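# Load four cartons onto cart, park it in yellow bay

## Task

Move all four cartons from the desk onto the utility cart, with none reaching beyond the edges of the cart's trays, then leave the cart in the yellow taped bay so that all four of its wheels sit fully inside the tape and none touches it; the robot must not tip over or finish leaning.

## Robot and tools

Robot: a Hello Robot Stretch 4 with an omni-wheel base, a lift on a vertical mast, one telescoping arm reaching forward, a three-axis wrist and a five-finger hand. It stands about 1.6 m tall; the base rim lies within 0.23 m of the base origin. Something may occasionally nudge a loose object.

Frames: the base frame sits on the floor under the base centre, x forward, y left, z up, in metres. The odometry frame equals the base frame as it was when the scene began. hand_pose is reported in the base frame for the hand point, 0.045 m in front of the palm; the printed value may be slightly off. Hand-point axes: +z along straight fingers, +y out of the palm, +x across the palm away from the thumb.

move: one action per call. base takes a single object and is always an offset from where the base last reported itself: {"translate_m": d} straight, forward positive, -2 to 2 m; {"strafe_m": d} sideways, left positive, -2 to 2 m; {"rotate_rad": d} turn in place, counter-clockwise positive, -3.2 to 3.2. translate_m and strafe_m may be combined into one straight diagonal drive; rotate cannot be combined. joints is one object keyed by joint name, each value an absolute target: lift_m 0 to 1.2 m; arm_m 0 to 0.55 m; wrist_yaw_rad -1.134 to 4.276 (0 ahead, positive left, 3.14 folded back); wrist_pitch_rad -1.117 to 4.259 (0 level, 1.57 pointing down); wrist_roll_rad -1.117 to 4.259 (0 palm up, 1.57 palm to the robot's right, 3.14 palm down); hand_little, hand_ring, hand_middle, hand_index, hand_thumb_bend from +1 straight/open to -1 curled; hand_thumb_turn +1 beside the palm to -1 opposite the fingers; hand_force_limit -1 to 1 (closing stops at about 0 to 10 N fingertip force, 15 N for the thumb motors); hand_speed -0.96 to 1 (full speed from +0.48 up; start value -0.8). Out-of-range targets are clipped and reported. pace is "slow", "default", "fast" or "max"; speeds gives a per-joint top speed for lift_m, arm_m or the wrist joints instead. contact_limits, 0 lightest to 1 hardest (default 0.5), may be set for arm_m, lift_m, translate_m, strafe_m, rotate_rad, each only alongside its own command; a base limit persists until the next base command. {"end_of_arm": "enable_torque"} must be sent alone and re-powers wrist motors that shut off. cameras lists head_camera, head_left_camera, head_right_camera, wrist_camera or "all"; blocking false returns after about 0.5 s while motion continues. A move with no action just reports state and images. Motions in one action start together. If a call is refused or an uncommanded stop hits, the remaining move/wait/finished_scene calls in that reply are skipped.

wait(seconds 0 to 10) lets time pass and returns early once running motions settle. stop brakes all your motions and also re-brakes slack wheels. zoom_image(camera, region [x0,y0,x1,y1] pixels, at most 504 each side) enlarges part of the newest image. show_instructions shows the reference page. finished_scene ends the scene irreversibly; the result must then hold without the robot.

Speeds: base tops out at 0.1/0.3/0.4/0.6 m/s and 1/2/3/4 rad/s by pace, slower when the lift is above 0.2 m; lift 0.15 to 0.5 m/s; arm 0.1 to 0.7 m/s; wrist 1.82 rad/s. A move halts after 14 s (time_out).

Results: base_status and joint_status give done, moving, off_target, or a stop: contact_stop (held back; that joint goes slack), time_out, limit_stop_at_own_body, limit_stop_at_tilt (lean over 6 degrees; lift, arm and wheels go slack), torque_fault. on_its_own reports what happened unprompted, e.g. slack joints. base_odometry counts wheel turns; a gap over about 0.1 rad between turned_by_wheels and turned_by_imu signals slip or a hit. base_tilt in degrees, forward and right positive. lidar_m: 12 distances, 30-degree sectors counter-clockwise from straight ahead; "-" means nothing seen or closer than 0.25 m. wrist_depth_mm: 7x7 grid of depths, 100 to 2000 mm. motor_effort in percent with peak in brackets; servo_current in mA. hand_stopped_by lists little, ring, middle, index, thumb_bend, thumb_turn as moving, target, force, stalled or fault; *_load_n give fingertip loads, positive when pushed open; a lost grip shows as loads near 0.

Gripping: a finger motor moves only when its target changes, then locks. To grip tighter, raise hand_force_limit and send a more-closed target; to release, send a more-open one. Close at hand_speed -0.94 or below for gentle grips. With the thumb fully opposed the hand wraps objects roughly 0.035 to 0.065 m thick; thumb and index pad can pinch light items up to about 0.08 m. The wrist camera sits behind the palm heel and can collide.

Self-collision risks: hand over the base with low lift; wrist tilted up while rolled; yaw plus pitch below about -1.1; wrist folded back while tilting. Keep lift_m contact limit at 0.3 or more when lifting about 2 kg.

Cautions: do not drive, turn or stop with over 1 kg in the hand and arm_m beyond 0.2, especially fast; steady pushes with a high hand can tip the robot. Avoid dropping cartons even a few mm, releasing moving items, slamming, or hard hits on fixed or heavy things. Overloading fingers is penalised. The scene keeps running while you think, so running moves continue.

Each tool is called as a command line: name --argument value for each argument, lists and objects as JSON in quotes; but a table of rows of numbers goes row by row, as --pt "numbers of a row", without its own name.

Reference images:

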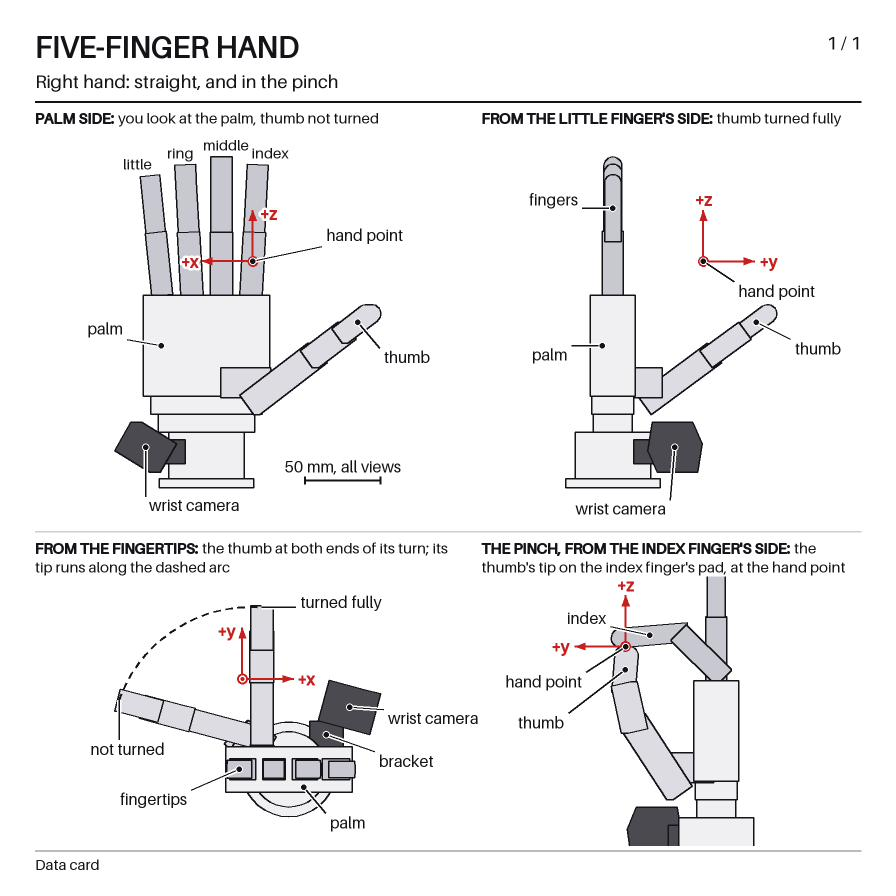

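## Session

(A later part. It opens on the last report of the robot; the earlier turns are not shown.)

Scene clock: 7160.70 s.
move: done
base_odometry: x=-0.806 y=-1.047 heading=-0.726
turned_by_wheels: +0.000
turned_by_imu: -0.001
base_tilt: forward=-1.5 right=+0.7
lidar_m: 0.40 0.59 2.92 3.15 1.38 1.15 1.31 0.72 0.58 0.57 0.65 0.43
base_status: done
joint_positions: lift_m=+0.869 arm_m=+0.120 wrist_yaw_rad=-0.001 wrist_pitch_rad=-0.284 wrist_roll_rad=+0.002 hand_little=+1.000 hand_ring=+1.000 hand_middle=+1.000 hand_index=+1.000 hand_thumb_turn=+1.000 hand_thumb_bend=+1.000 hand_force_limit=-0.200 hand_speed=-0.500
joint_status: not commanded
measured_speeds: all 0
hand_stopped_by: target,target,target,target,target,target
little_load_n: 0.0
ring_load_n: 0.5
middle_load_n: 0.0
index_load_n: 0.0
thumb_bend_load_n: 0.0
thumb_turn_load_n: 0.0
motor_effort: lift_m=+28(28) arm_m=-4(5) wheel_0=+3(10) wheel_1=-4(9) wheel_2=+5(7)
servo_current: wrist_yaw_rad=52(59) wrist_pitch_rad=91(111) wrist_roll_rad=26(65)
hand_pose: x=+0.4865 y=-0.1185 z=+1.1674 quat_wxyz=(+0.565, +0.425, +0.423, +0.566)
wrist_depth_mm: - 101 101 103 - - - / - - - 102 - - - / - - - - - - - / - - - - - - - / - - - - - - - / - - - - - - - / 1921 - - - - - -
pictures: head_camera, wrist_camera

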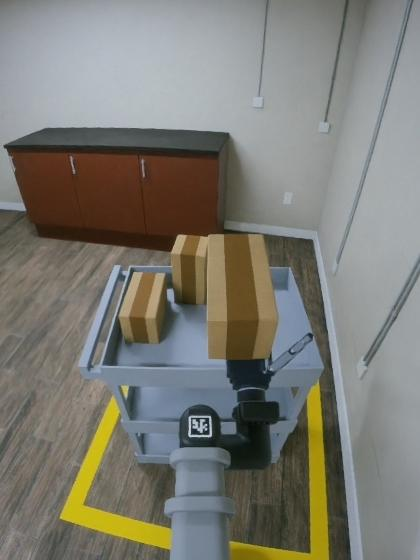

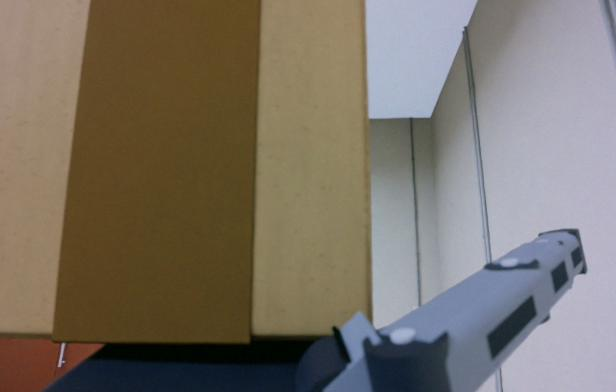

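move --base '{"translate_m": 0.15, "strafe_m": -0.008}' --pace "slow"

move --joints '{"arm_m": 0.295, "lift_m": 0.81, "wrist_pitch_rad": 0.0}' --speeds '{"arm_m": 0.06, "lift_m": 0.02, "wrist_pitch_rad": 0.12}' --cameras '["head_camera"]'

move --joints '{"lift_m": 0.78, "wrist_pitch_rad": 0.15}' --speeds '{"lift_m": 0.015, "wrist_pitch_rad": 0.08}' --contact_limits '{"lift_m": 0.15}' --cameras '["wrist_camera", "head_camera"]'

Scene clock: 7225.77 s.
move: done
base_odometry: x=-0.699 y=-1.153 heading=-0.726
turned_by_wheels: +0.000
turned_by_imu: -0.003
base_tilt: forward=-1.5 right=+0.7
lidar_m: 0.41 0.45 2.86 3.12 1.55 1.32 1.35 0.74 0.60 0.60 0.68 0.44
base_status: done
joint_positions: lift_m=+0.869 arm_m=+0.120 wrist_yaw_rad=-0.001 wrist_pitch_rad=-0.284 wrist_roll_rad=+0.002 hand_little=+1.000 hand_ring=+1.000 hand_middle=+1.000 hand_index=+1.000 hand_thumb_turn=+1.000 hand_thumb_bend=+1.000 hand_force_limit=-0.200 hand_speed=-0.500
joint_status: not commanded
measured_speeds: all 0
hand_stopped_by: target,target,target,target,target,target
little_load_n: 0.0
ring_load_n: 0.5
middle_load_n: 0.0
index_load_n: 0.0
thumb_bend_load_n: 0.0
thumb_turn_load_n: 0.0
motor_effort: lift_m=+28(28) arm_m=-4(4) wheel_0=+4(8) wheel_1=+5(7) wheel_2=-5(11)
servo_current: wrist_yaw_rad=46(59) wrist_pitch_rad=85(104) wrist_roll_rad=46(59)
hand_pose: x=+0.4865 y=-0.1185 z=+1.1674 quat_wxyz=(+0.565, +0.425, +0.423, +0.566)
wrist_depth_mm: - 101 102 103 - - - / - - - 102 - - - / - - - - - - - / - - - - - - - / - - - - - - - / - - - - - - - / 1708 - - - - - -
pictures: none

Scene clock: 7229.13 s.
move: done
base_odometry: x=-0.699 y=-1.153 heading=-0.726
turned_by_wheels: +0.000
turned_by_imu: -0.001
base_tilt: forward=-1.5 right=+0.7
lidar_m: 0.41 0.44 2.85 3.12 1.56 1.28 1.35 0.74 0.61 0.59 0.67 0.43
base_status: not commanded
joint_positions: lift_m=+0.810 arm_m=+0.295 wrist_yaw_rad=-0.001 wrist_pitch_rad=+0.005 wrist_roll_rad=+0.002 hand_little=+1.000 hand_ring=+1.000 hand_middle=+1.000 hand_index=+1.000 hand_thumb_turn=+1.000 hand_thumb_bend=+1.000 hand_force_limit=-0.200 hand_speed=-0.500
joint_status: all done
measured_speeds: all 0
hand_stopped_by: target,target,target,target,target,target
little_load_n: 0.0
ring_load_n: 0.5
middle_load_n: 0.0
index_load_n: 0.0
thumb_bend_load_n: 0.0
thumb_turn_load_n: 0.0
motor_effort: lift_m=+16(26) arm_m=+5(6) wheel_0=+4(4) wheel_1=+5(6) wheel_2=-6(6)
servo_current: wrist_yaw_rad=46(52) wrist_pitch_rad=39(91) wrist_roll_rad=26(59)
hand_pose: x=+0.6875 y=-0.1185 z=+1.0475 quat_wxyz=(+0.498, +0.502, +0.501, +0.499)
wrist_depth_mm: - 101 101 103 - - - / - - - 102 - - - / - - - - - - - / - - - - - - - / - - - - - - - / - - - - - - - / 216 - - - - - -

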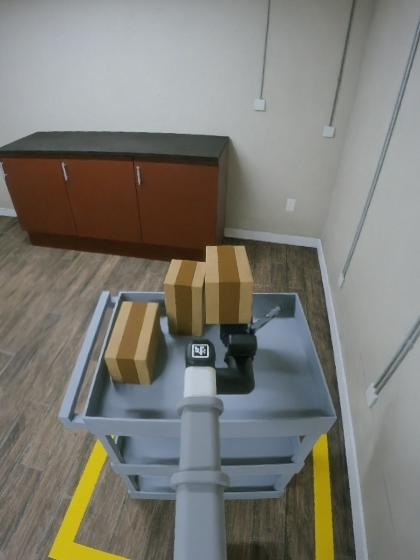

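Scene clock: 7231.47 s.
move: done
base_odometry: x=-0.699 y=-1.153 heading=-0.726
turned_by_wheels: +0.000
turned_by_imu: -0.001
base_tilt: forward=-1.5 right=+0.8
lidar_m: 0.41 0.44 2.85 3.12 1.57 1.31 1.35 0.73 0.61 0.59 0.68 0.44
base_status: not commanded
joint_positions: lift_m=+0.780 arm_m=+0.295 wrist_yaw_rad=-0.001 wrist_pitch_rad=+0.155 wrist_roll_rad=+0.002 hand_little=+1.000 hand_ring=+1.000 hand_middle=+1.000 hand_index=+1.000 hand_thumb_turn=+1.000 hand_thumb_bend=+1.000 hand_force_limit=-0.200 hand_speed=-0.500
joint_status: all done
measured_speeds: all 0
hand_stopped_by: target,target,target,target,target,target
little_load_n: 0.0
ring_load_n: 0.5
middle_load_n: 0.0
index_load_n: 0.0
thumb_bend_load_n: 0.0
thumb_turn_load_n: 0.0
motor_effort: lift_m=+16(18) arm_m=+4(5) wheel_0=+4(4) wheel_1=+5(6) wheel_2=-5(6)
servo_current: wrist_yaw_rad=39(52) wrist_pitch_rad=52(98) wrist_roll_rad=33(59)
contact_limits: lift_m 0.15
hand_pose: x=+0.6938 y=-0.1185 z=+0.9838 quat_wxyz=(+0.459, +0.538, +0.536, +0.460)
wrist_depth_mm: 102 102 102 102 - - - / - 101 - - - 1921 - / - - - - - - - / - - - - - - - / - - - - - - - / - - - - - - - / 229 - - - - - -
pictures: head_camera, wrist_camera

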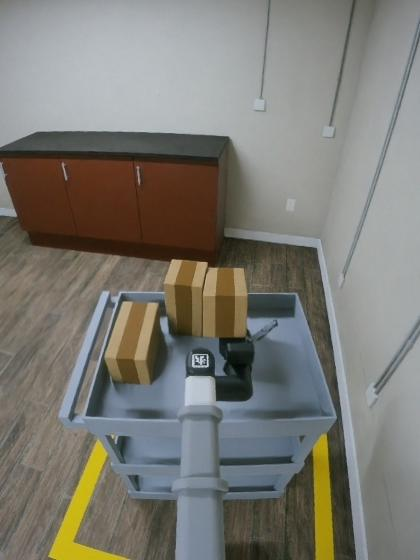

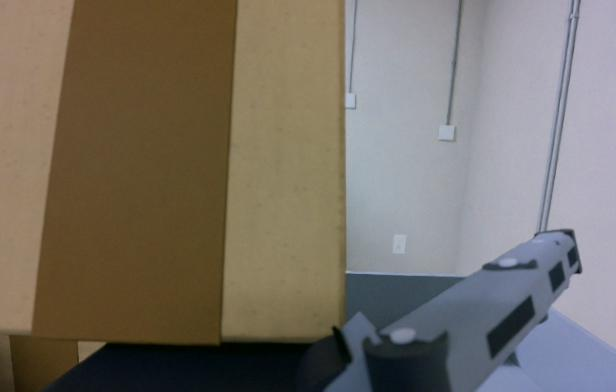

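zoom_image --camera "head_camera" --region '[140, 240, 290, 400]'

zoom_image --camera "wrist_camera" --region '[0, 200, 420, 392]'

Scaled by 3.150 from the camera's image (finer frame: 600x800).

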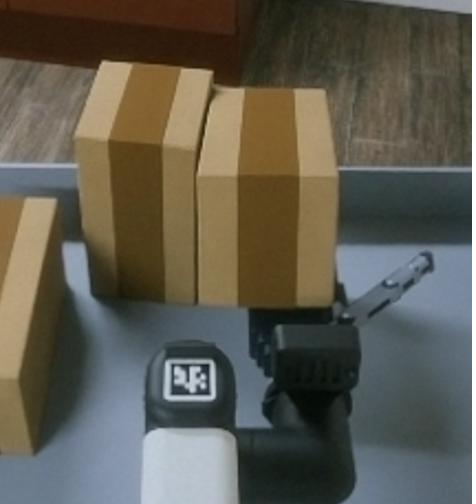

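Scaled by 1.200.

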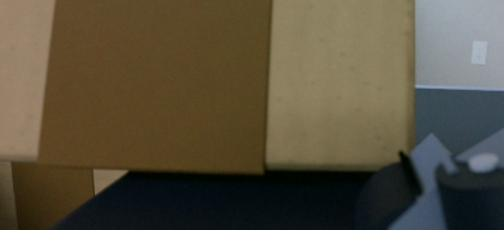

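move --base '{"strafe_m": -0.016}' --pace "slow" --cameras '["wrist_camera", "head_camera"]'

zoom_image --camera "head_camera" --region '[140, 240, 290, 400]'

Scene clock: 7294.10 s.
move: done
base_odometry: x=-0.709 y=-1.164 heading=-0.726
turned_by_wheels: +0.000
turned_by_imu: -0.001
base_tilt: forward=-1.4 right=+0.7
lidar_m: 0.42 0.44 2.89 3.10 1.55 1.30 1.31 0.70 0.59 0.58 0.65 0.43
base_status: done
joint_positions: lift_m=+0.780 arm_m=+0.295 wrist_yaw_rad=-0.001 wrist_pitch_rad=+0.155 wrist_roll_rad=+0.002 hand_little=+1.000 hand_ring=+1.000 hand_middle=+1.000 hand_index=+1.000 hand_thumb_turn=+1.000 hand_thumb_bend=+1.000 hand_force_limit=-0.200 hand_speed=-0.500
joint_status: not commanded
measured_speeds: all 0
hand_stopped_by: target,target,target,target,target,target
little_load_n: 0.0
ring_load_n: 0.5
middle_load_n: 0.0
index_load_n: 0.0
thumb_bend_load_n: 0.0
thumb_turn_load_n: 0.0
motor_effort: lift_m=+15(16) arm_m=+4(4) wheel_0=+4(8) wheel_1=-4(8) wheel_2=+0(5)
servo_current: wrist_yaw_rad=46(59) wrist_pitch_rad=52(72) wrist_roll_rad=46(52)
contact_limits: lift_m 0.15
hand_pose: x=+0.6938 y=-0.1185 z=+0.9838 quat_wxyz=(+0.459, +0.538, +0.537, +0.460)
wrist_depth_mm: 103 103 103 102 - 1921 - / 101 101 101 - - - - / - - - - - - - / - - - - - - - / - - - - - - - / - - - - - - - / 228 - - - - - -
pictures: head_camera, wrist_camera

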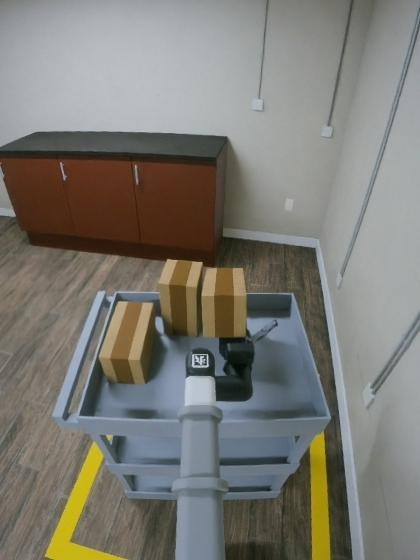

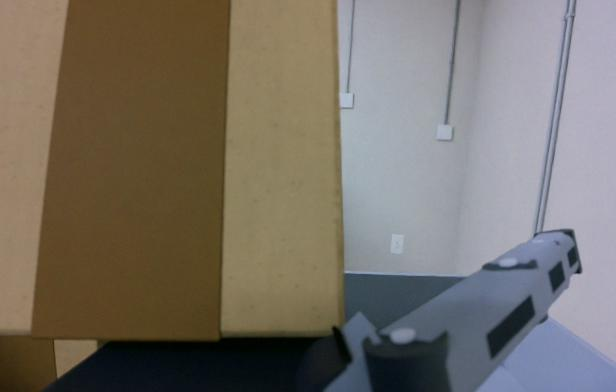

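Scaled by 3.150 from the camera's image (finer frame: 600x800).

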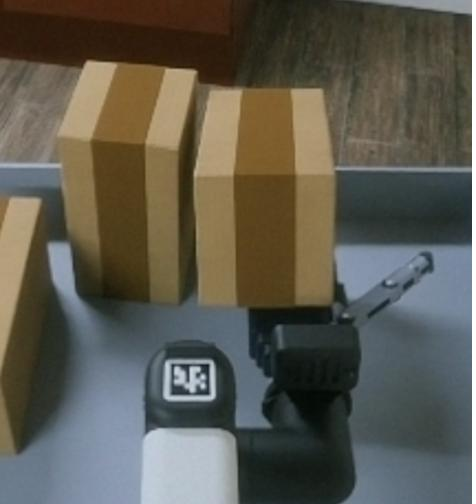

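move --joints '{"lift_m": 0.77, "wrist_pitch_rad": 0.22}' --speeds '{"lift_m": 0.012, "wrist_pitch_rad": 0.07}' --contact_limits '{"lift_m": 0.15}' --cameras '["wrist_camera"]'

move --joints '{"lift_m": 0.762, "wrist_pitch_rad": 0.26}' --speeds '{"lift_m": 0.01, "wrist_pitch_rad": 0.05}' --contact_limits '{"lift_m": 0.15}' --cameras '["wrist_camera", "head_camera"]'

Scene clock: 7303.00 s.
move: done
base_odometry: x=-0.709 y=-1.164 heading=-0.726
turned_by_wheels: +0.000
turned_by_imu: -0.001
base_tilt: forward=-1.4 right=+0.8
lidar_m: 0.41 0.43 2.89 3.08 1.57 1.30 1.33 0.71 0.59 0.57 0.66 0.42
base_status: not commanded
joint_positions: lift_m=+0.770 arm_m=+0.295 wrist_yaw_rad=-0.001 wrist_pitch_rad=+0.225 wrist_roll_rad=+0.002 hand_little=+1.000 hand_ring=+1.000 hand_middle=+1.000 hand_index=+1.000 hand_thumb_turn=+1.000 hand_thumb_bend=+1.000 hand_force_limit=-0.200 hand_speed=-0.500
joint_status: all done
measured_speeds: all 0
hand_stopped_by: target,target,target,target,target,target
little_load_n: 0.0
ring_load_n: 0.5
middle_load_n: 0.0
index_load_n: 0.0
thumb_bend_load_n: 0.0
thumb_turn_load_n: 0.0
motor_effort: lift_m=+15(17) arm_m=+4(4) wheel_0=+4(5) wheel_1=-4(4) wheel_2=+0(1)
servo_current: wrist_yaw_rad=59(59) wrist_pitch_rad=33(72) wrist_roll_rad=39(52)
contact_limits: lift_m 0.15
hand_pose: x=+0.6950 y=-0.1185 z=+0.9577 quat_wxyz=(+0.440, +0.554, +0.552, +0.441)
wrist_depth_mm: 103 103 103 102 - - - / 101 101 - - - - - / - - - - - - - / - - - - - - - / - - - - 373 368 - / - - - - - - - / 236 - - - - - -

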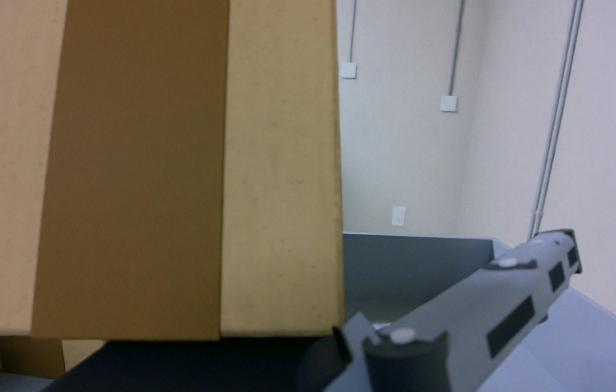

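Scene clock: 7304.10 s.
move: done
base_odometry: x=-0.709 y=-1.164 heading=-0.726
turned_by_wheels: +0.000
turned_by_imu: +0.000
base_tilt: forward=-1.5 right=+0.8
lidar_m: 0.41 0.44 2.90 3.11 1.55 1.30 1.32 0.72 0.58 0.58 0.66 0.44
base_status: not commanded
joint_positions: lift_m=+0.762 arm_m=+0.295 wrist_yaw_rad=-0.001 wrist_pitch_rad=+0.265 wrist_roll_rad=+0.002 hand_little=+1.000 hand_ring=+1.000 hand_middle=+1.000 hand_index=+1.000 hand_thumb_turn=+1.000 hand_thumb_bend=+1.000 hand_force_limit=-0.200 hand_speed=-0.500
joint_status: all done
measured_speeds: all 0
hand_stopped_by: target,target,target,target,target,target
little_load_n: 0.0
ring_load_n: 0.5
middle_load_n: 0.0
index_load_n: 0.0
thumb_bend_load_n: 0.0
thumb_turn_load_n: 0.0
motor_effort: lift_m=+15(18) arm_m=+4(4) wheel_0=+4(5) wheel_1=-4(4) wheel_2=+0(0)
servo_current: wrist_yaw_rad=46(59) wrist_pitch_rad=52(78) wrist_roll_rad=39(65)
contact_limits: lift_m 0.15
hand_pose: x=+0.6952 y=-0.1185 z=+0.9406 quat_wxyz=(+0.429, +0.562, +0.561, +0.430)
wrist_depth_mm: 103 103 103 102 - - - / 101 101 - - - - - / - - - - - - - / - - - - - - - / - - - - 375 373 - / - - - - - - - / 237 - - - - - -
pictures: head_camera, wrist_camera

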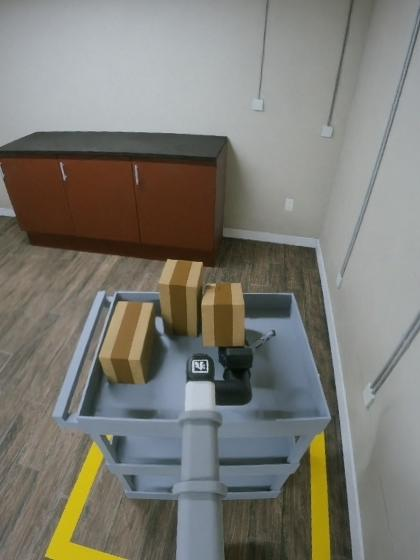

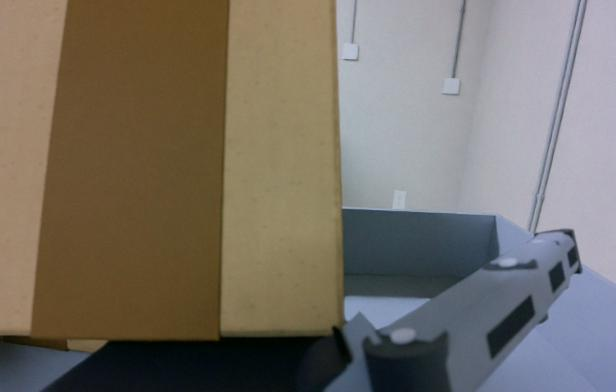

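move --joints '{"lift_m": 0.752, "wrist_pitch_rad": 0.28}' --speeds '{"lift_m": 0.01, "wrist_pitch_rad": 0.05}' --contact_limits '{"lift_m": 0.15}' --cameras '["wrist_camera"]'

move --joints '{"lift_m": 0.745, "wrist_pitch_rad": 0.29}' --speeds '{"lift_m": 0.01, "wrist_pitch_rad": 0.05}' --contact_limits '{"lift_m": 0.15}' --cameras '["wrist_camera", "head_camera"]'

Scene clock: 7313.67 s.
move: done
base_odometry: x=-0.709 y=-1.164 heading=-0.726
turned_by_wheels: +0.000
turned_by_imu: -0.001
base_tilt: forward=-1.5 right=+0.7
lidar_m: 0.41 0.43 2.90 3.11 1.58 1.30 1.30 0.72 0.58 0.57 0.66 0.43
base_status: not commanded
joint_positions: lift_m=+0.752 arm_m=+0.295 wrist_yaw_rad=-0.001 wrist_pitch_rad=+0.285 wrist_roll_rad=+0.002 hand_little=+1.000 hand_ring=+1.000 hand_middle=+1.000 hand_index=+1.000 hand_thumb_turn=+1.000 hand_thumb_bend=+1.000 hand_force_limit=-0.200 hand_speed=-0.500
joint_status: all done
measured_speeds: all 0
hand_stopped_by: target,target,target,target,target,target
little_load_n: 0.0
ring_load_n: 0.5
middle_load_n: 0.0
index_load_n: 0.0
thumb_bend_load_n: 0.0
thumb_turn_load_n: 0.0
motor_effort: lift_m=+15(17) arm_m=+4(4) wheel_0=+4(5) wheel_1=-4(4) wheel_2=+0(1)
servo_current: wrist_yaw_rad=46(59) wrist_pitch_rad=59(104) wrist_roll_rad=46(59)
contact_limits: lift_m 0.15
hand_pose: x=+0.6952 y=-0.1185 z=+0.9260 quat_wxyz=(+0.424, +0.567, +0.565, +0.424)
wrist_depth_mm: 103 103 103 102 - - - / 101 100 - - - - - / - - - - - - - / - - - - 366 364 - / - - - - 370 373 - / - - - - - - - / 216 - - - - - -

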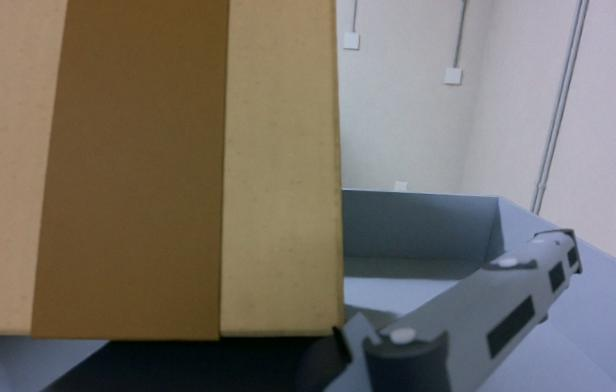

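Scene clock: 7314.67 s.
move: done
base_odometry: x=-0.709 y=-1.164 heading=-0.726
turned_by_wheels: +0.000
turned_by_imu: +0.000
base_tilt: forward=-1.5 right=+0.7
lidar_m: 0.42 0.45 2.88 3.10 1.56 1.30 1.31 0.69 0.58 0.58 0.66 0.44
base_status: not commanded
joint_positions: lift_m=+0.745 arm_m=+0.295 wrist_yaw_rad=-0.001 wrist_pitch_rad=+0.295 wrist_roll_rad=+0.002 hand_little=+1.000 hand_ring=+1.000 hand_middle=+1.000 hand_index=+1.000 hand_thumb_turn=+1.000 hand_thumb_bend=+1.000 hand_force_limit=-0.200 hand_speed=-0.500
joint_status: all done
measured_speeds: all 0
hand_stopped_by: target,target,target,target,target,target
little_load_n: 0.0
ring_load_n: 0.0
middle_load_n: 0.0
index_load_n: 0.0
thumb_bend_load_n: 0.0
thumb_turn_load_n: 0.0
motor_effort: lift_m=+15(17) arm_m=+4(4) wheel_0=+4(5) wheel_1=-4(4) wheel_2=+0(1)
servo_current: wrist_yaw_rad=46(59) wrist_pitch_rad=59(98) wrist_roll_rad=59(59)
contact_limits: lift_m 0.15
hand_pose: x=+0.6951 y=-0.1185 z=+0.9168 quat_wxyz=(+0.421, +0.569, +0.567, +0.421)
wrist_depth_mm: 102 101 101 101 - - - / - - - - - - - / - - - - - - - / - - - - 362 364 - / - - - - - 370 - / - - - - - - - / 205 - - - - - -
pictures: head_camera, wrist_camera

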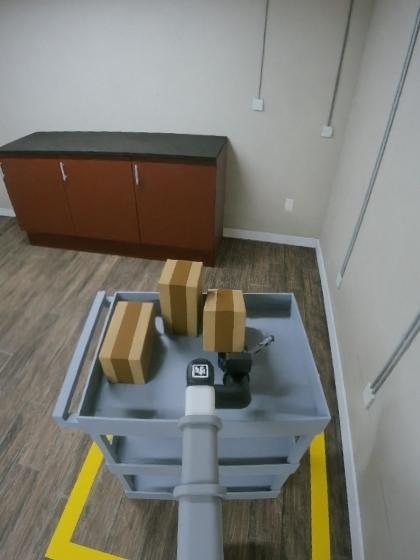

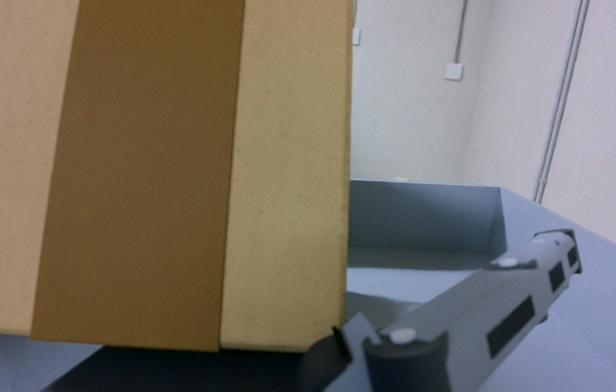

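move --joints '{"arm_m": 0.3035, "lift_m": 0.766, "wrist_pitch_rad": 0.34}' --speeds '{"arm_m": 0.0135, "lift_m": 0.015, "wrist_pitch_rad": 0.03}' --cameras '["wrist_camera"]'

move --joints '{"arm_m": 0.308, "lift_m": 0.781, "wrist_pitch_rad": 0.385}' --speeds '{"arm_m": 0.0135, "lift_m": 0.015, "wrist_pitch_rad": 0.045}' --cameras '["wrist_camera", "head_camera"]'

"speeds": wrist_pitch_rad = 0.03 is out of range 0.05 to 1.82
Scene clock: 7414.37 s.
base_odometry: x=-0.709 y=-1.164 heading=-0.726
turned_by_wheels: +0.000
turned_by_imu: -0.001
base_tilt: forward=-1.5 right=+0.8
lidar_m: 0.42 0.42 2.90 3.10 1.57 1.30 1.34 0.72 0.58 0.57 0.67 0.44
base_status: not commanded
joint_positions: lift_m=+0.745 arm_m=+0.295 wrist_yaw_rad=-0.001 wrist_pitch_rad=+0.295 wrist_roll_rad=+0.002 hand_little=+1.000 hand_ring=+1.000 hand_middle=+1.000 hand_index=+1.000 hand_thumb_turn=+1.000 hand_thumb_bend=+1.000 hand_force_limit=-0.200 hand_speed=-0.500
joint_status: all done
measured_speeds: all 0
hand_stopped_by: target,target,target,target,target,target
little_load_n: 0.0
ring_load_n: 0.0
middle_load_n: 0.0
index_load_n: 0.0
thumb_bend_load_n: 0.0
thumb_turn_load_n: 0.0
motor_effort: lift_m=+15(17) arm_m=+4(4) wheel_0=+4(5) wheel_1=-4(4) wheel_2=+0(1)
servo_current: wrist_yaw_rad=46(59) wrist_pitch_rad=52(98) wrist_roll_rad=65(59)
contact_limits: lift_m 0.15
hand_pose: x=+0.6951 y=-0.1185 z=+0.9168 quat_wxyz=(+0.421, +0.569, +0.567, +0.421)
wrist_depth_mm: 102 101 101 101 - - - / - - - - - - - / - - - - - - - / - - - - 362 364 - / - - - - - 368 - / - - - - - - - / 204 - - - - - -
pictures: none

not run: a call was refused earlier in this reply.

move --joints '{"arm_m": 0.3035, "lift_m": 0.766, "wrist_pitch_rad": 0.34}' --speeds '{"arm_m": 0.0135, "lift_m": 0.025, "wrist_pitch_rad": 0.06}' --cameras '["wrist_camera"]'

move --joints '{"arm_m": 0.308, "lift_m": 0.781, "wrist_pitch_rad": 0.385}' --speeds '{"arm_m": 0.0135, "lift_m": 0.02, "wrist_pitch_rad": 0.06}' --cameras '["wrist_camera", "head_camera"]'

Scene clock: 7422.27 s.
move: done
base_odometry: x=-0.709 y=-1.164 heading=-0.726
turned_by_wheels: +0.000
turned_by_imu: -0.001
base_tilt: forward=-1.5 right=+0.7
lidar_m: 0.42 0.44 2.89 3.09 1.56 1.30 1.31 0.74 0.59 0.58 0.65 0.44
base_status: not commanded
joint_positions: lift_m=+0.765 arm_m=+0.303 wrist_yaw_rad=-0.001 wrist_pitch_rad=+0.344 wrist_roll_rad=+0.002 hand_little=+1.000 hand_ring=+1.000 hand_middle=+1.000 hand_index=+1.000 hand_thumb_turn=+1.000 hand_thumb_bend=+1.000 hand_force_limit=-0.200 hand_speed=-0.500
joint_status: all done
measured_speeds: all 0
hand_stopped_by: target,target,target,target,target,target
little_load_n: 0.0
ring_load_n: 0.0
middle_load_n: 0.5
index_load_n: 0.0
thumb_bend_load_n: 0.0
thumb_turn_load_n: 0.0
motor_effort: lift_m=+27(30) arm_m=+4(6) wheel_0=+4(5) wheel_1=-4(4) wheel_2=+0(1)
servo_current: wrist_yaw_rad=33(52) wrist_pitch_rad=46(91) wrist_roll_rad=59(59)
hand_pose: x=+0.7030 y=-0.1185 z=+0.9256 quat_wxyz=(+0.407, +0.579, +0.577, +0.407)
wrist_depth_mm: 105 104 104 103 - - - / 102 101 101 102 - - - / 100 - - - - - - / - - - - 359 359 - / - - - - - 368 - / - - - - - - - / 213 - - - - - -

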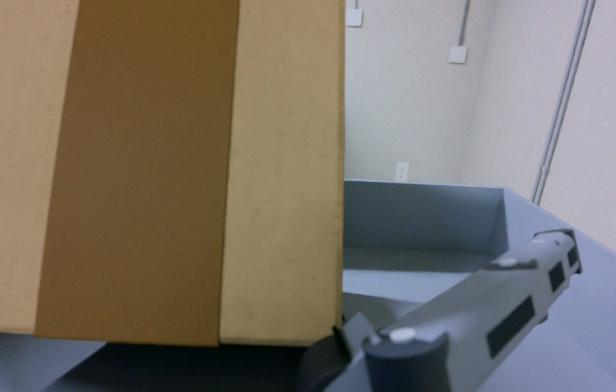

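Scene clock: 7423.37 s.
move: done
base_odometry: x=-0.709 y=-1.164 heading=-0.726
turned_by_wheels: +0.000
turned_by_imu: +0.000
base_tilt: forward=-1.5 right=+0.7
lidar_m: 0.42 0.44 2.89 3.11 1.56 1.30 1.32 0.72 0.58 0.58 0.66 0.45
base_status: not commanded
joint_positions: lift_m=+0.780 arm_m=+0.308 wrist_yaw_rad=-0.001 wrist_pitch_rad=+0.388 wrist_roll_rad=+0.002 hand_little=+1.000 hand_ring=+1.000 hand_middle=+1.000 hand_index=+1.000 hand_thumb_turn=+1.000 hand_thumb_bend=+1.000 hand_force_limit=-0.200 hand_speed=-0.500
joint_status: all done
measured_speeds: all 0
hand_stopped_by: target,target,target,target,target,target
little_load_n: 0.0
ring_load_n: 0.0
middle_load_n: 0.0
index_load_n: 0.0
thumb_bend_load_n: 0.0
thumb_turn_load_n: 0.0
motor_effort: lift_m=+27(30) arm_m=+4(6) wheel_0=+4(5) wheel_1=-4(4) wheel_2=+0(1)
servo_current: wrist_yaw_rad=52(52) wrist_pitch_rad=52(85) wrist_roll_rad=52(59)
hand_pose: x=+0.7065 y=-0.1185 z=+0.9304 quat_wxyz=(+0.394, +0.588, +0.586, +0.394)
wrist_depth_mm: 108 107 107 107 - - - / 106 105 105 - - - - / 103 102 102 102 - - - / - 100 - - 357 357 - / - - - - - 368 - / - - - - - - - / 220 - - - - - -
pictures: head_camera, wrist_camera

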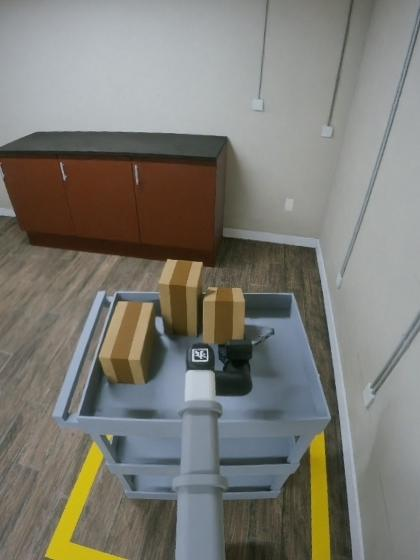

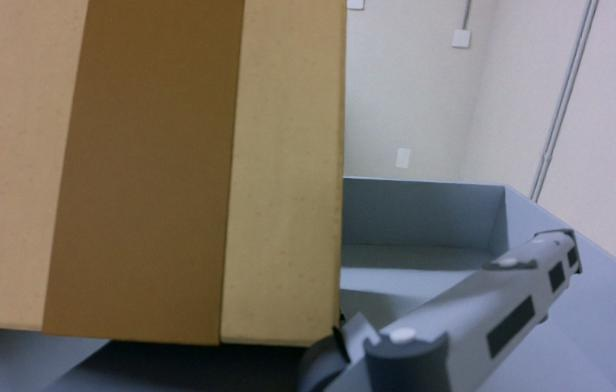

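zoom_image --camera "head_camera" --region '[140, 240, 290, 400]'

Scaled by 3.150 from the camera's image (finer frame: 600x800).

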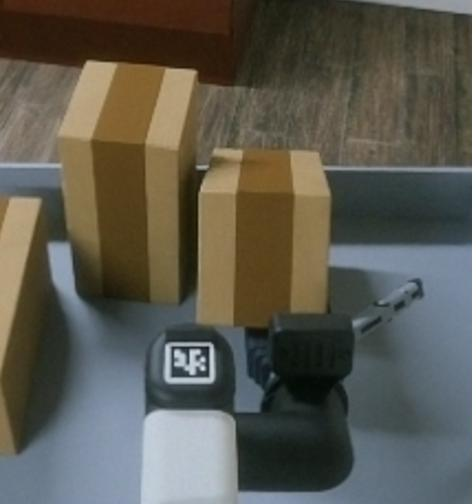

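move --joints '{"arm_m": 0.296, "lift_m": 0.798, "wrist_pitch_rad": 0.405}' --speeds '{"arm_m": 0.014, "lift_m": 0.02, "wrist_pitch_rad": 0.05}' --cameras '["wrist_camera"]'

move --joints '{"arm_m": 0.2833, "lift_m": 0.816, "wrist_pitch_rad": 0.43}' --speeds '{"arm_m": 0.014, "lift_m": 0.02, "wrist_pitch_rad": 0.05}' --cameras '["wrist_camera", "head_camera"]'

Scene clock: 7450.17 s.
move: done
base_odometry: x=-0.709 y=-1.164 heading=-0.726
turned_by_wheels: +0.000
turned_by_imu: -0.001
base_tilt: forward=-1.4 right=+0.8
lidar_m: 0.41 0.43 2.87 3.09 1.57 1.29 1.32 0.71 0.58 0.58 0.66 0.44
base_status: not commanded
joint_positions: lift_m=+0.797 arm_m=+0.296 wrist_yaw_rad=-0.001 wrist_pitch_rad=+0.409 wrist_roll_rad=+0.002 hand_little=+1.000 hand_ring=+1.000 hand_middle=+1.000 hand_index=+1.000 hand_thumb_turn=+1.000 hand_thumb_bend=+1.000 hand_force_limit=-0.200 hand_speed=-0.500
joint_status: all done
measured_speeds: all 0
hand_stopped_by: target,target,target,target,target,target
little_load_n: 0.5
ring_load_n: 0.0
middle_load_n: 0.5
index_load_n: 0.0
thumb_bend_load_n: -0.5
thumb_turn_load_n: 0.0
motor_effort: lift_m=+28(32) arm_m=-4(6) wheel_0=+4(5) wheel_1=-4(4) wheel_2=+0(1)
servo_current: wrist_yaw_rad=46(59) wrist_pitch_rad=39(72) wrist_roll_rad=46(65)
hand_pose: x=+0.6940 y=-0.1185 z=+0.9428 quat_wxyz=(+0.388, +0.592, +0.590, +0.388)
wrist_depth_mm: 128 128 128 129 - - - / 126 124 125 125 - 1863 - / 121 122 122 124 - - - / 120 119 119 120 373 373 - / 116 116 116 117 - 384 - / 114 114 114 114 - - - / 234 - - - - - -

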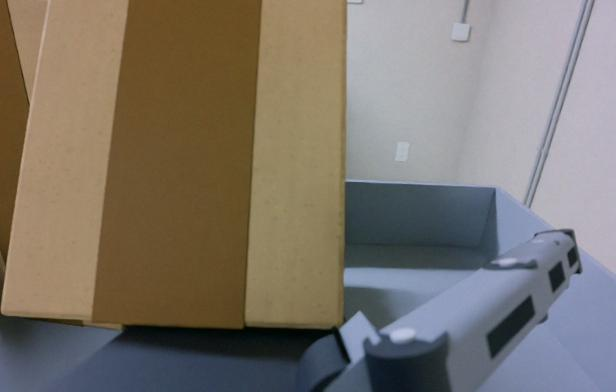

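Scene clock: 7451.40 s.
move: done
base_odometry: x=-0.709 y=-1.164 heading=-0.726
turned_by_wheels: +0.000
turned_by_imu: +0.000
base_tilt: forward=-1.5 right=+0.7
lidar_m: 0.41 0.44 2.90 3.09 1.56 1.29 1.32 0.71 0.58 0.58 0.66 0.43
base_status: not commanded
joint_positions: lift_m=+0.815 arm_m=+0.283 wrist_yaw_rad=-0.001 wrist_pitch_rad=+0.434 wrist_roll_rad=+0.002 hand_little=+1.000 hand_ring=+1.000 hand_middle=+1.000 hand_index=+1.000 hand_thumb_turn=+1.000 hand_thumb_bend=+1.000 hand_force_limit=-0.200 hand_speed=-0.500
joint_status: all done
measured_speeds: all 0
hand_stopped_by: target,target,target,target,target,target
little_load_n: 0.0
ring_load_n: 0.0
middle_load_n: 0.5
index_load_n: 0.0
thumb_bend_load_n: 0.0
thumb_turn_load_n: 0.0
motor_effort: lift_m=+27(30) arm_m=-5(6) wheel_0=+4(5) wheel_1=-3(4) wheel_2=+0(1)
servo_current: wrist_yaw_rad=46(52) wrist_pitch_rad=46(117) wrist_roll_rad=39(59)
hand_pose: x=+0.6804 y=-0.1185 z=+0.9552 quat_wxyz=(+0.380, +0.597, +0.595, +0.381)
wrist_depth_mm: 196 - 148 150 - - - / 204 145 145 147 - 1983 - / 216 141 142 144 - - - / 232 139 139 140 392 392 - / 246 136 137 138 407 - - / 268 134 131 135 - - - / 247 - - - - - -
pictures: head_camera, wrist_camera

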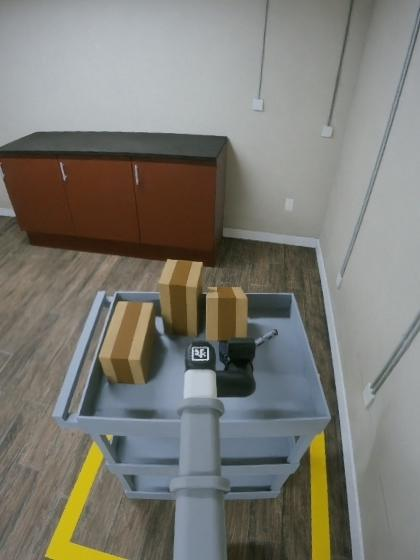

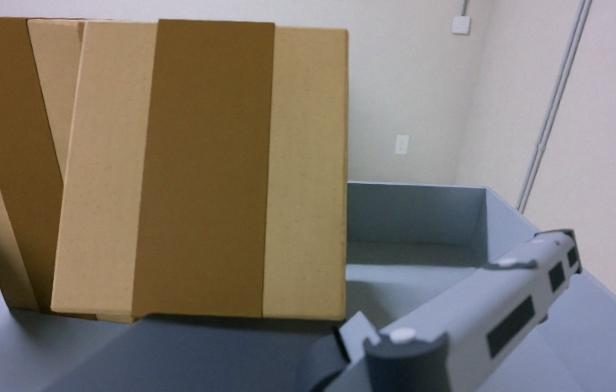

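move --joints '{"arm_m": 0.266, "lift_m": 0.8524, "wrist_pitch_rad": 0.49}' --speeds '{"arm_m": 0.018, "lift_m": 0.04, "wrist_pitch_rad": 0.06}' --cameras '["wrist_camera", "head_camera"]'

Scene clock: 7463.77 s.
move: done
base_odometry: x=-0.709 y=-1.164 heading=-0.726
turned_by_wheels: +0.000
turned_by_imu: -0.001
base_tilt: forward=-1.5 right=+0.7
lidar_m: 0.42 0.43 2.90 3.10 1.56 1.30 1.31 0.71 0.59 0.58 0.65 0.43
base_status: not commanded
joint_positions: lift_m=+0.852 arm_m=+0.266 wrist_yaw_rad=-0.001 wrist_pitch_rad=+0.493 wrist_roll_rad=+0.002 hand_little=+1.000 hand_ring=+1.000 hand_middle=+1.000 hand_index=+1.000 hand_thumb_turn=+1.000 hand_thumb_bend=+1.000 hand_force_limit=-0.200 hand_speed=-0.500
joint_status: all done
measured_speeds: all 0
hand_stopped_by: target,target,target,target,target,target
little_load_n: 0.0
ring_load_n: 0.0
middle_load_n: 0.5
index_load_n: 0.0
thumb_bend_load_n: 0.0
thumb_turn_load_n: 0.0
motor_effort: lift_m=+27(30) arm_m=-4(6) wheel_0=+4(5) wheel_1=-4(4) wheel_2=+0(1)
servo_current: wrist_yaw_rad=46(52) wrist_pitch_rad=59(85) wrist_roll_rad=39(72)
hand_pose: x=+0.6604 y=-0.1185 z=+0.9782 quat_wxyz=(+0.363, +0.608, +0.606, +0.363)
wrist_depth_mm: 1618 1576 1499 1921 - - - / 224 178 178 178 - - - / 241 174 175 176 - - - / 262 171 171 172 424 415 - / 286 168 168 170 - - - / - 166 166 167 - - - / - - - - - - -
pictures: head_camera, wrist_camera

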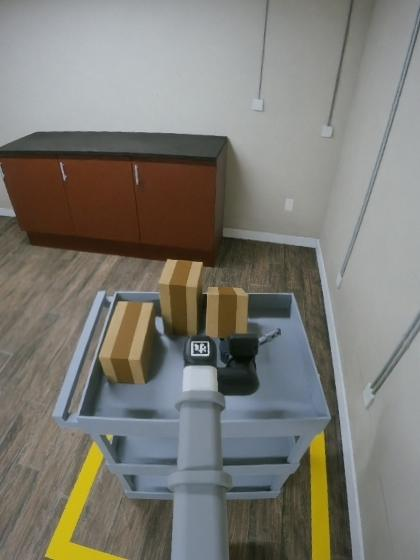

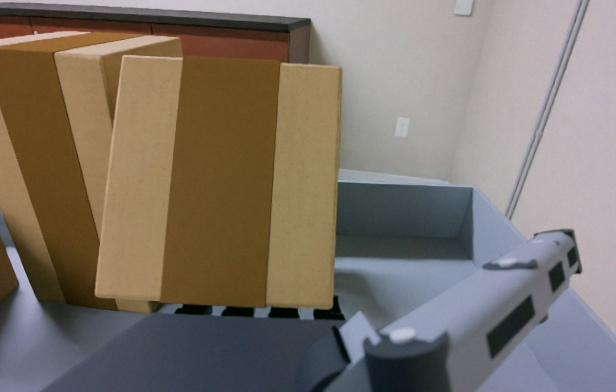

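move --joints '{"arm_m": 0.247, "lift_m": 0.893, "wrist_pitch_rad": 0.573}' --speeds '{"arm_m": 0.02, "lift_m": 0.04, "wrist_pitch_rad": 0.08}' --cameras '["wrist_camera"]'

Scene clock: 7472.50 s.
move: done
base_odometry: x=-0.709 y=-1.164 heading=-0.726
turned_by_wheels: +0.000
turned_by_imu: -0.002
base_tilt: forward=-1.5 right=+0.7
lidar_m: 0.41 0.45 2.89 3.10 1.55 1.29 1.32 0.72 0.59 0.57 0.67 0.44
base_status: not commanded
joint_positions: lift_m=+0.892 arm_m=+0.247 wrist_yaw_rad=-0.001 wrist_pitch_rad=+0.575 wrist_roll_rad=+0.002 hand_little=+1.000 hand_ring=+1.000 hand_middle=+1.000 hand_index=+1.000 hand_thumb_turn=+1.000 hand_thumb_bend=+1.000 hand_force_limit=-0.200 hand_speed=-0.500
joint_status: all done
measured_speeds: all 0
hand_stopped_by: target,target,target,target,target,target
little_load_n: 0.0
ring_load_n: 0.0
middle_load_n: 0.0
index_load_n: 0.0
thumb_bend_load_n: 0.0
thumb_turn_load_n: 0.0
motor_effort: lift_m=+27(29) arm_m=-5(6) wheel_0=+4(5) wheel_1=-4(4) wheel_2=+0(1)
servo_current: wrist_yaw_rad=52(52) wrist_pitch_rad=65(72) wrist_roll_rad=33(59)
hand_pose: x=+0.6364 y=-0.1185 z=+1.0006 quat_wxyz=(+0.337, +0.622, +0.620, +0.338)
wrist_depth_mm: 1576 1499 1537 1661 - - - / 251 207 207 1618 - - - / 271 205 206 207 - - - / 304 283 205 207 - - - / 332 204 204 205 - - - / - 203 177 187 - - - / - - - - - - -

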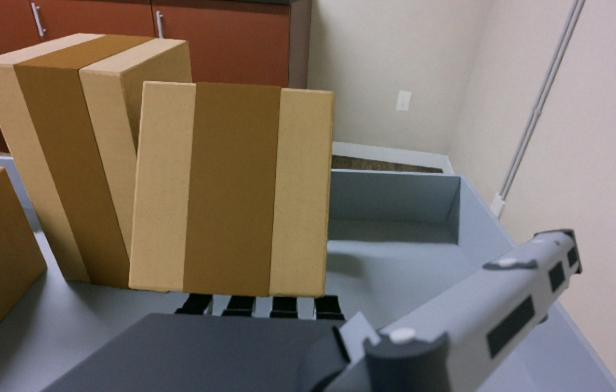

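move --joints '{"arm_m": 0.2224, "lift_m": 0.8572, "wrist_pitch_rad": 0.59}' --speeds '{"arm_m": 0.02, "lift_m": 0.03, "wrist_pitch_rad": 0.05}'

move --joints '{"arm_m": 0.2142, "lift_m": 0.828}' --speeds '{"arm_m": 0.01, "lift_m": 0.03}' --cameras '["wrist_camera"]'

move --joints '{"arm_m": 0.211, "lift_m": 0.811}' --speeds '{"arm_m": 0.01, "lift_m": 0.02}' --cameras '["wrist_camera"]'

Scene clock: 7482.87 s.
move: done
base_odometry: x=-0.709 y=-1.164 heading=-0.726
turned_by_wheels: +0.000
turned_by_imu: -0.002
base_tilt: forward=-1.5 right=+0.7
lidar_m: 0.41 0.43 2.89 3.10 1.56 1.30 1.33 0.69 0.60 0.57 0.66 0.44
base_status: not commanded
joint_positions: lift_m=+0.858 arm_m=+0.222 wrist_yaw_rad=-0.001 wrist_pitch_rad=+0.592 wrist_roll_rad=+0.002 hand_little=+1.000 hand_ring=+1.000 hand_middle=+1.000 hand_index=+1.000 hand_thumb_turn=+1.000 hand_thumb_bend=+1.000 hand_force_limit=-0.200 hand_speed=-0.500
joint_status: all done
measured_speeds: all 0
hand_stopped_by: target,target,target,target,target,target
little_load_n: 0.0
ring_load_n: 0.0
middle_load_n: 0.0
index_load_n: 0.0
thumb_bend_load_n: 0.0
thumb_turn_load_n: 0.0
motor_effort: lift_m=+15(23) arm_m=-5(6) wheel_0=+4(5) wheel_1=-4(4) wheel_2=+0(1)
servo_current: wrist_yaw_rad=39(52) wrist_pitch_rad=33(104) wrist_roll_rad=65(65)
hand_pose: x=+0.6106 y=-0.1185 z=+0.9621 quat_wxyz=(+0.332, +0.625, +0.623, +0.333)
wrist_depth_mm: 255 - 1537 1921 - - - / 272 187 187 1618 - - - / 301 286 191 193 - 462 - / 343 315 198 198 - - - / - 205 204 204 - - - / - - 177 185 - - - / 247 - - - - - -
pictures: none

Scene clock: 7484.23 s.
move: done
base_odometry: x=-0.709 y=-1.164 heading=-0.726
turned_by_wheels: +0.000
turned_by_imu: +0.000
base_tilt: forward=-1.5 right=+0.7
lidar_m: 0.41 0.44 2.89 3.09 1.57 1.31 1.32 0.72 0.59 0.57 0.66 0.45
base_status: not commanded
joint_positions: lift_m=+0.828 arm_m=+0.214 wrist_yaw_rad=-0.001 wrist_pitch_rad=+0.593 wrist_roll_rad=+0.002 hand_little=+1.000 hand_ring=+1.000 hand_middle=+1.000 hand_index=+1.000 hand_thumb_turn=+1.000 hand_thumb_bend=+1.000 hand_force_limit=-0.200 hand_speed=-0.500
joint_status: all done
measured_speeds: all 0
hand_stopped_by: target,target,target,target,target,target
little_load_n: 0.0
ring_load_n: 0.0
middle_load_n: 0.0
index_load_n: 0.0
thumb_bend_load_n: 0.0
thumb_turn_load_n: 0.0
motor_effort: lift_m=+15(18) arm_m=-4(6) wheel_0=+4(5) wheel_1=-4(4) wheel_2=+0(1)
servo_current: wrist_yaw_rad=52(52) wrist_pitch_rad=33(59) wrist_roll_rad=33(59)
hand_pose: x=+0.6023 y=-0.1185 z=+0.9328 quat_wxyz=(+0.332, +0.625, +0.623, +0.332)
wrist_depth_mm: 260 - 1537 1921 - - - / 286 171 173 174 - - - / 312 181 178 179 - - - / 338 191 189 189 - - - / - 200 200 201 - - - / 243 240 177 186 - - - / 224 - - - - - -

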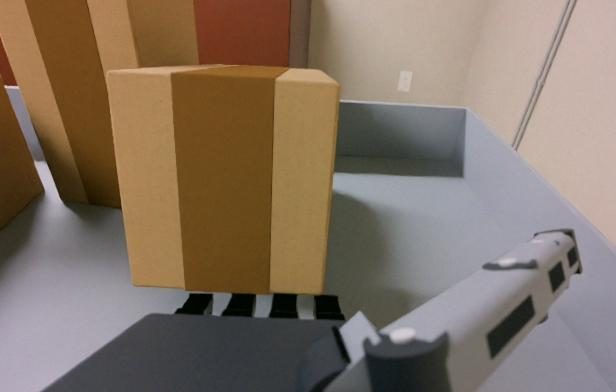

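Scene clock: 7485.43 s.
move: done
base_odometry: x=-0.709 y=-1.164 heading=-0.726
turned_by_wheels: +0.000
turned_by_imu: +0.000
base_tilt: forward=-1.5 right=+0.7
lidar_m: 0.42 0.44 2.89 3.12 1.57 1.30 1.33 0.72 0.58 0.58 0.65 0.44
base_status: not commanded
joint_positions: lift_m=+0.811 arm_m=+0.211 wrist_yaw_rad=-0.001 wrist_pitch_rad=+0.593 wrist_roll_rad=+0.002 hand_little=+1.000 hand_ring=+1.000 hand_middle=+1.000 hand_index=+1.000 hand_thumb_turn=+1.000 hand_thumb_bend=+1.000 hand_force_limit=-0.200 hand_speed=-0.500
joint_status: all done
measured_speeds: all 0
hand_stopped_by: target,target,target,target,target,target
little_load_n: 0.0
ring_load_n: 0.0
middle_load_n: 0.0
index_load_n: 0.0
thumb_bend_load_n: 0.0
thumb_turn_load_n: 0.0
motor_effort: lift_m=+15(16) arm_m=-4(5) wheel_0=+5(5) wheel_1=-4(4) wheel_2=-1(1)
servo_current: wrist_yaw_rad=39(59) wrist_pitch_rad=46(59) wrist_roll_rad=33(65)
hand_pose: x=+0.5991 y=-0.1185 z=+0.9158 quat_wxyz=(+0.332, +0.625, +0.623, +0.332)
wrist_depth_mm: 264 - 1499 1921 - 1863 - / 290 167 165 166 - - - / 322 174 172 173 - - - / - 187 184 185 - - - / - 202 199 199 - - - / 230 235 183 208 249 - - / 205 - - - - - -

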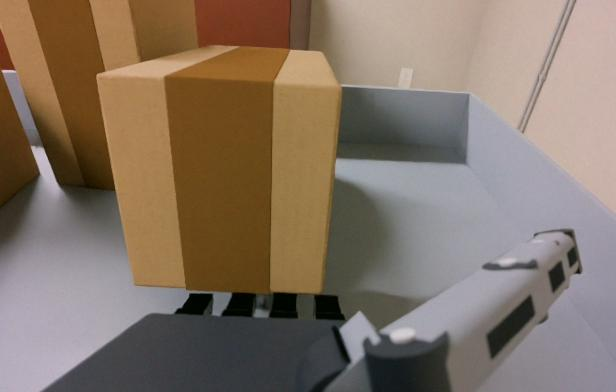

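move --joints '{"arm_m": 0.201, "lift_m": 0.806}' --speeds '{"arm_m": 0.015, "lift_m": 0.01}'

move --joints '{"arm_m": 0.165}' --speeds '{"arm_m": 0.03}' --cameras '["wrist_camera"]'

move --joints '{"lift_m": 0.95, "arm_m": 0.1, "wrist_pitch_rad": 0.3}' --speeds '{"lift_m": 0.15, "arm_m": 0.05, "wrist_pitch_rad": 0.5}' --cameras '["wrist_camera", "head_camera"]'

Scene clock: 7495.10 s.
move: done
base_odometry: x=-0.709 y=-1.164 heading=-0.726
turned_by_wheels: +0.000
turned_by_imu: -0.001
base_tilt: forward=-1.5 right=+0.7
lidar_m: 0.41 0.44 2.87 3.10 1.57 1.30 1.33 0.71 0.58 0.58 0.66 0.44
base_status: not commanded
joint_positions: lift_m=+0.806 arm_m=+0.201 wrist_yaw_rad=-0.001 wrist_pitch_rad=+0.593 wrist_roll_rad=+0.002 hand_little=+1.000 hand_ring=+1.000 hand_middle=+1.000 hand_index=+1.000 hand_thumb_turn=+1.000 hand_thumb_bend=+1.000 hand_force_limit=-0.200 hand_speed=-0.500
joint_status: all done
measured_speeds: all 0
hand_stopped_by: target,target,target,target,target,target
little_load_n: 0.0
ring_load_n: 0.0
middle_load_n: 0.0
index_load_n: 0.0
thumb_bend_load_n: 0.0
thumb_turn_load_n: 0.0
motor_effort: lift_m=+15(18) arm_m=-5(6) wheel_0=+4(5) wheel_1=-4(4) wheel_2=+0(0)
servo_current: wrist_yaw_rad=46(59) wrist_pitch_rad=52(65) wrist_roll_rad=39(59)
hand_pose: x=+0.5891 y=-0.1185 z=+0.9108 quat_wxyz=(+0.332, +0.625, +0.623, +0.332)
wrist_depth_mm: 272 267 1537 1708 - 1921 - / 300 289 237 244 - - - / 327 177 176 177 - - - / - 186 186 187 - - 276 / - 213 208 208 - - - / 227 229 185 211 249 - - / 202 - - - - - -
pictures: none

Scene clock: 7496.67 s.
move: done
base_odometry: x=-0.709 y=-1.164 heading=-0.726
turned_by_wheels: +0.000
turned_by_imu: -0.001
base_tilt: forward=-1.5 right=+0.7
lidar_m: 0.41 0.44 2.90 3.12 1.57 1.29 1.33 0.71 0.58 0.58 0.66 0.43
base_status: not commanded
joint_positions: lift_m=+0.806 arm_m=+0.165 wrist_yaw_rad=-0.001 wrist_pitch_rad=+0.593 wrist_roll_rad=+0.002 hand_little=+1.000 hand_ring=+1.000 hand_middle=+1.000 hand_index=+1.000 hand_thumb_turn=+1.000 hand_thumb_bend=+1.000 hand_force_limit=-0.200 hand_speed=-0.500
joint_status: all done
measured_speeds: all 0
hand_stopped_by: target,target,target,target,target,target
little_load_n: 0.0
ring_load_n: 0.0
middle_load_n: 0.0
index_load_n: 0.0
thumb_bend_load_n: 0.0
thumb_turn_load_n: 0.0
motor_effort: lift_m=+15(15) arm_m=-5(7) wheel_0=+5(5) wheel_1=-4(4) wheel_2=+0(1)
servo_current: wrist_yaw_rad=59(59) wrist_pitch_rad=65(65) wrist_roll_rad=39(52)
hand_pose: x=+0.5531 y=-0.1185 z=+0.9108 quat_wxyz=(+0.332, +0.625, +0.623, +0.332)
wrist_depth_mm: 315 306 1499 1661 - 1921 - / 336 329 236 249 - 1983 - / 345 349 208 209 - - - / - 230 229 230 - - 276 / - 254 255 256 - - - / 226 232 184 210 250 - - / 202 - - - - - -

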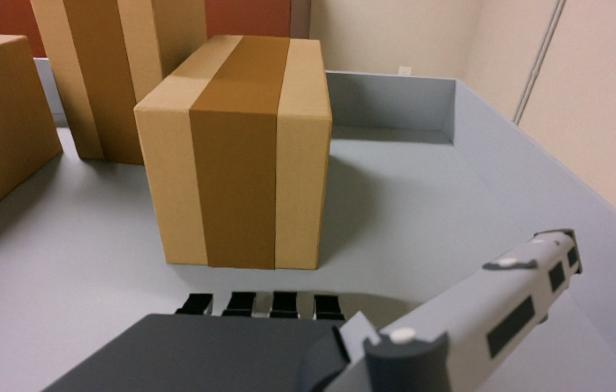

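Scene clock: 7498.40 s.
move: done
base_odometry: x=-0.709 y=-1.164 heading=-0.726
turned_by_wheels: +0.000
turned_by_imu: -0.001
base_tilt: forward=-1.5 right=+0.7
lidar_m: 0.41 0.45 2.89 3.10 1.58 1.30 1.32 0.71 0.57 0.58 0.66 0.43
base_status: not commanded
joint_positions: lift_m=+0.950 arm_m=+0.100 wrist_yaw_rad=-0.001 wrist_pitch_rad=+0.309 wrist_roll_rad=+0.002 hand_little=+1.000 hand_ring=+1.000 hand_middle=+1.000 hand_index=+1.000 hand_thumb_turn=+1.000 hand_thumb_bend=+1.000 hand_force_limit=-0.200 hand_speed=-0.500
joint_status: all done
measured_speeds: all 0
hand_stopped_by: target,target,target,target,target,target
little_load_n: 0.0
ring_load_n: -0.5
middle_load_n: 0.0
index_load_n: 0.0
thumb_bend_load_n: 0.0
thumb_turn_load_n: 0.0
motor_effort: lift_m=+26(31) arm_m=-4(6) wheel_0=+4(5) wheel_1=-4(4) wheel_2=-1(1)
servo_current: wrist_yaw_rad=46(59) wrist_pitch_rad=59(117) wrist_roll_rad=46(59)
hand_pose: x=+0.5001 y=-0.1185 z=+1.1177 quat_wxyz=(+0.417, +0.572, +0.570, +0.417)
wrist_depth_mm: - - - - - - - / - - - - - - - / 1921 1921 1808 - - - - / - 500 1921 - - - - / - 442 564 - - - - / 399 459 131 183 - - - / 379 - - - - - -
pictures: head_camera, wrist_camera

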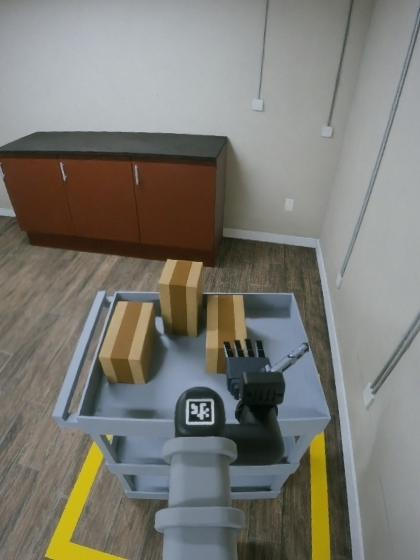

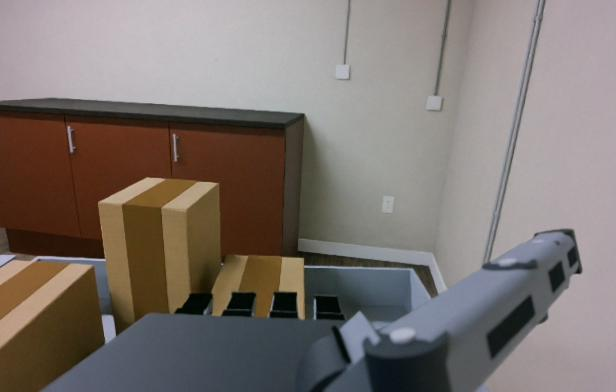

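zoom_image --camera "head_camera" --region '[60, 250, 350, 430]'

Scaled by 1.738 from the camera's image (finer frame: 600x800).

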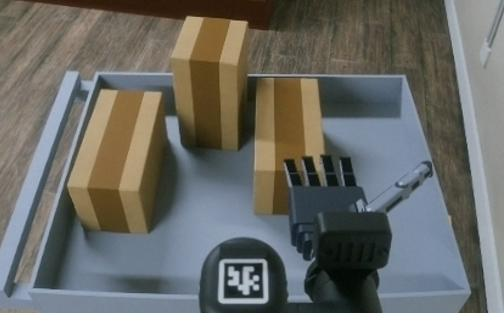

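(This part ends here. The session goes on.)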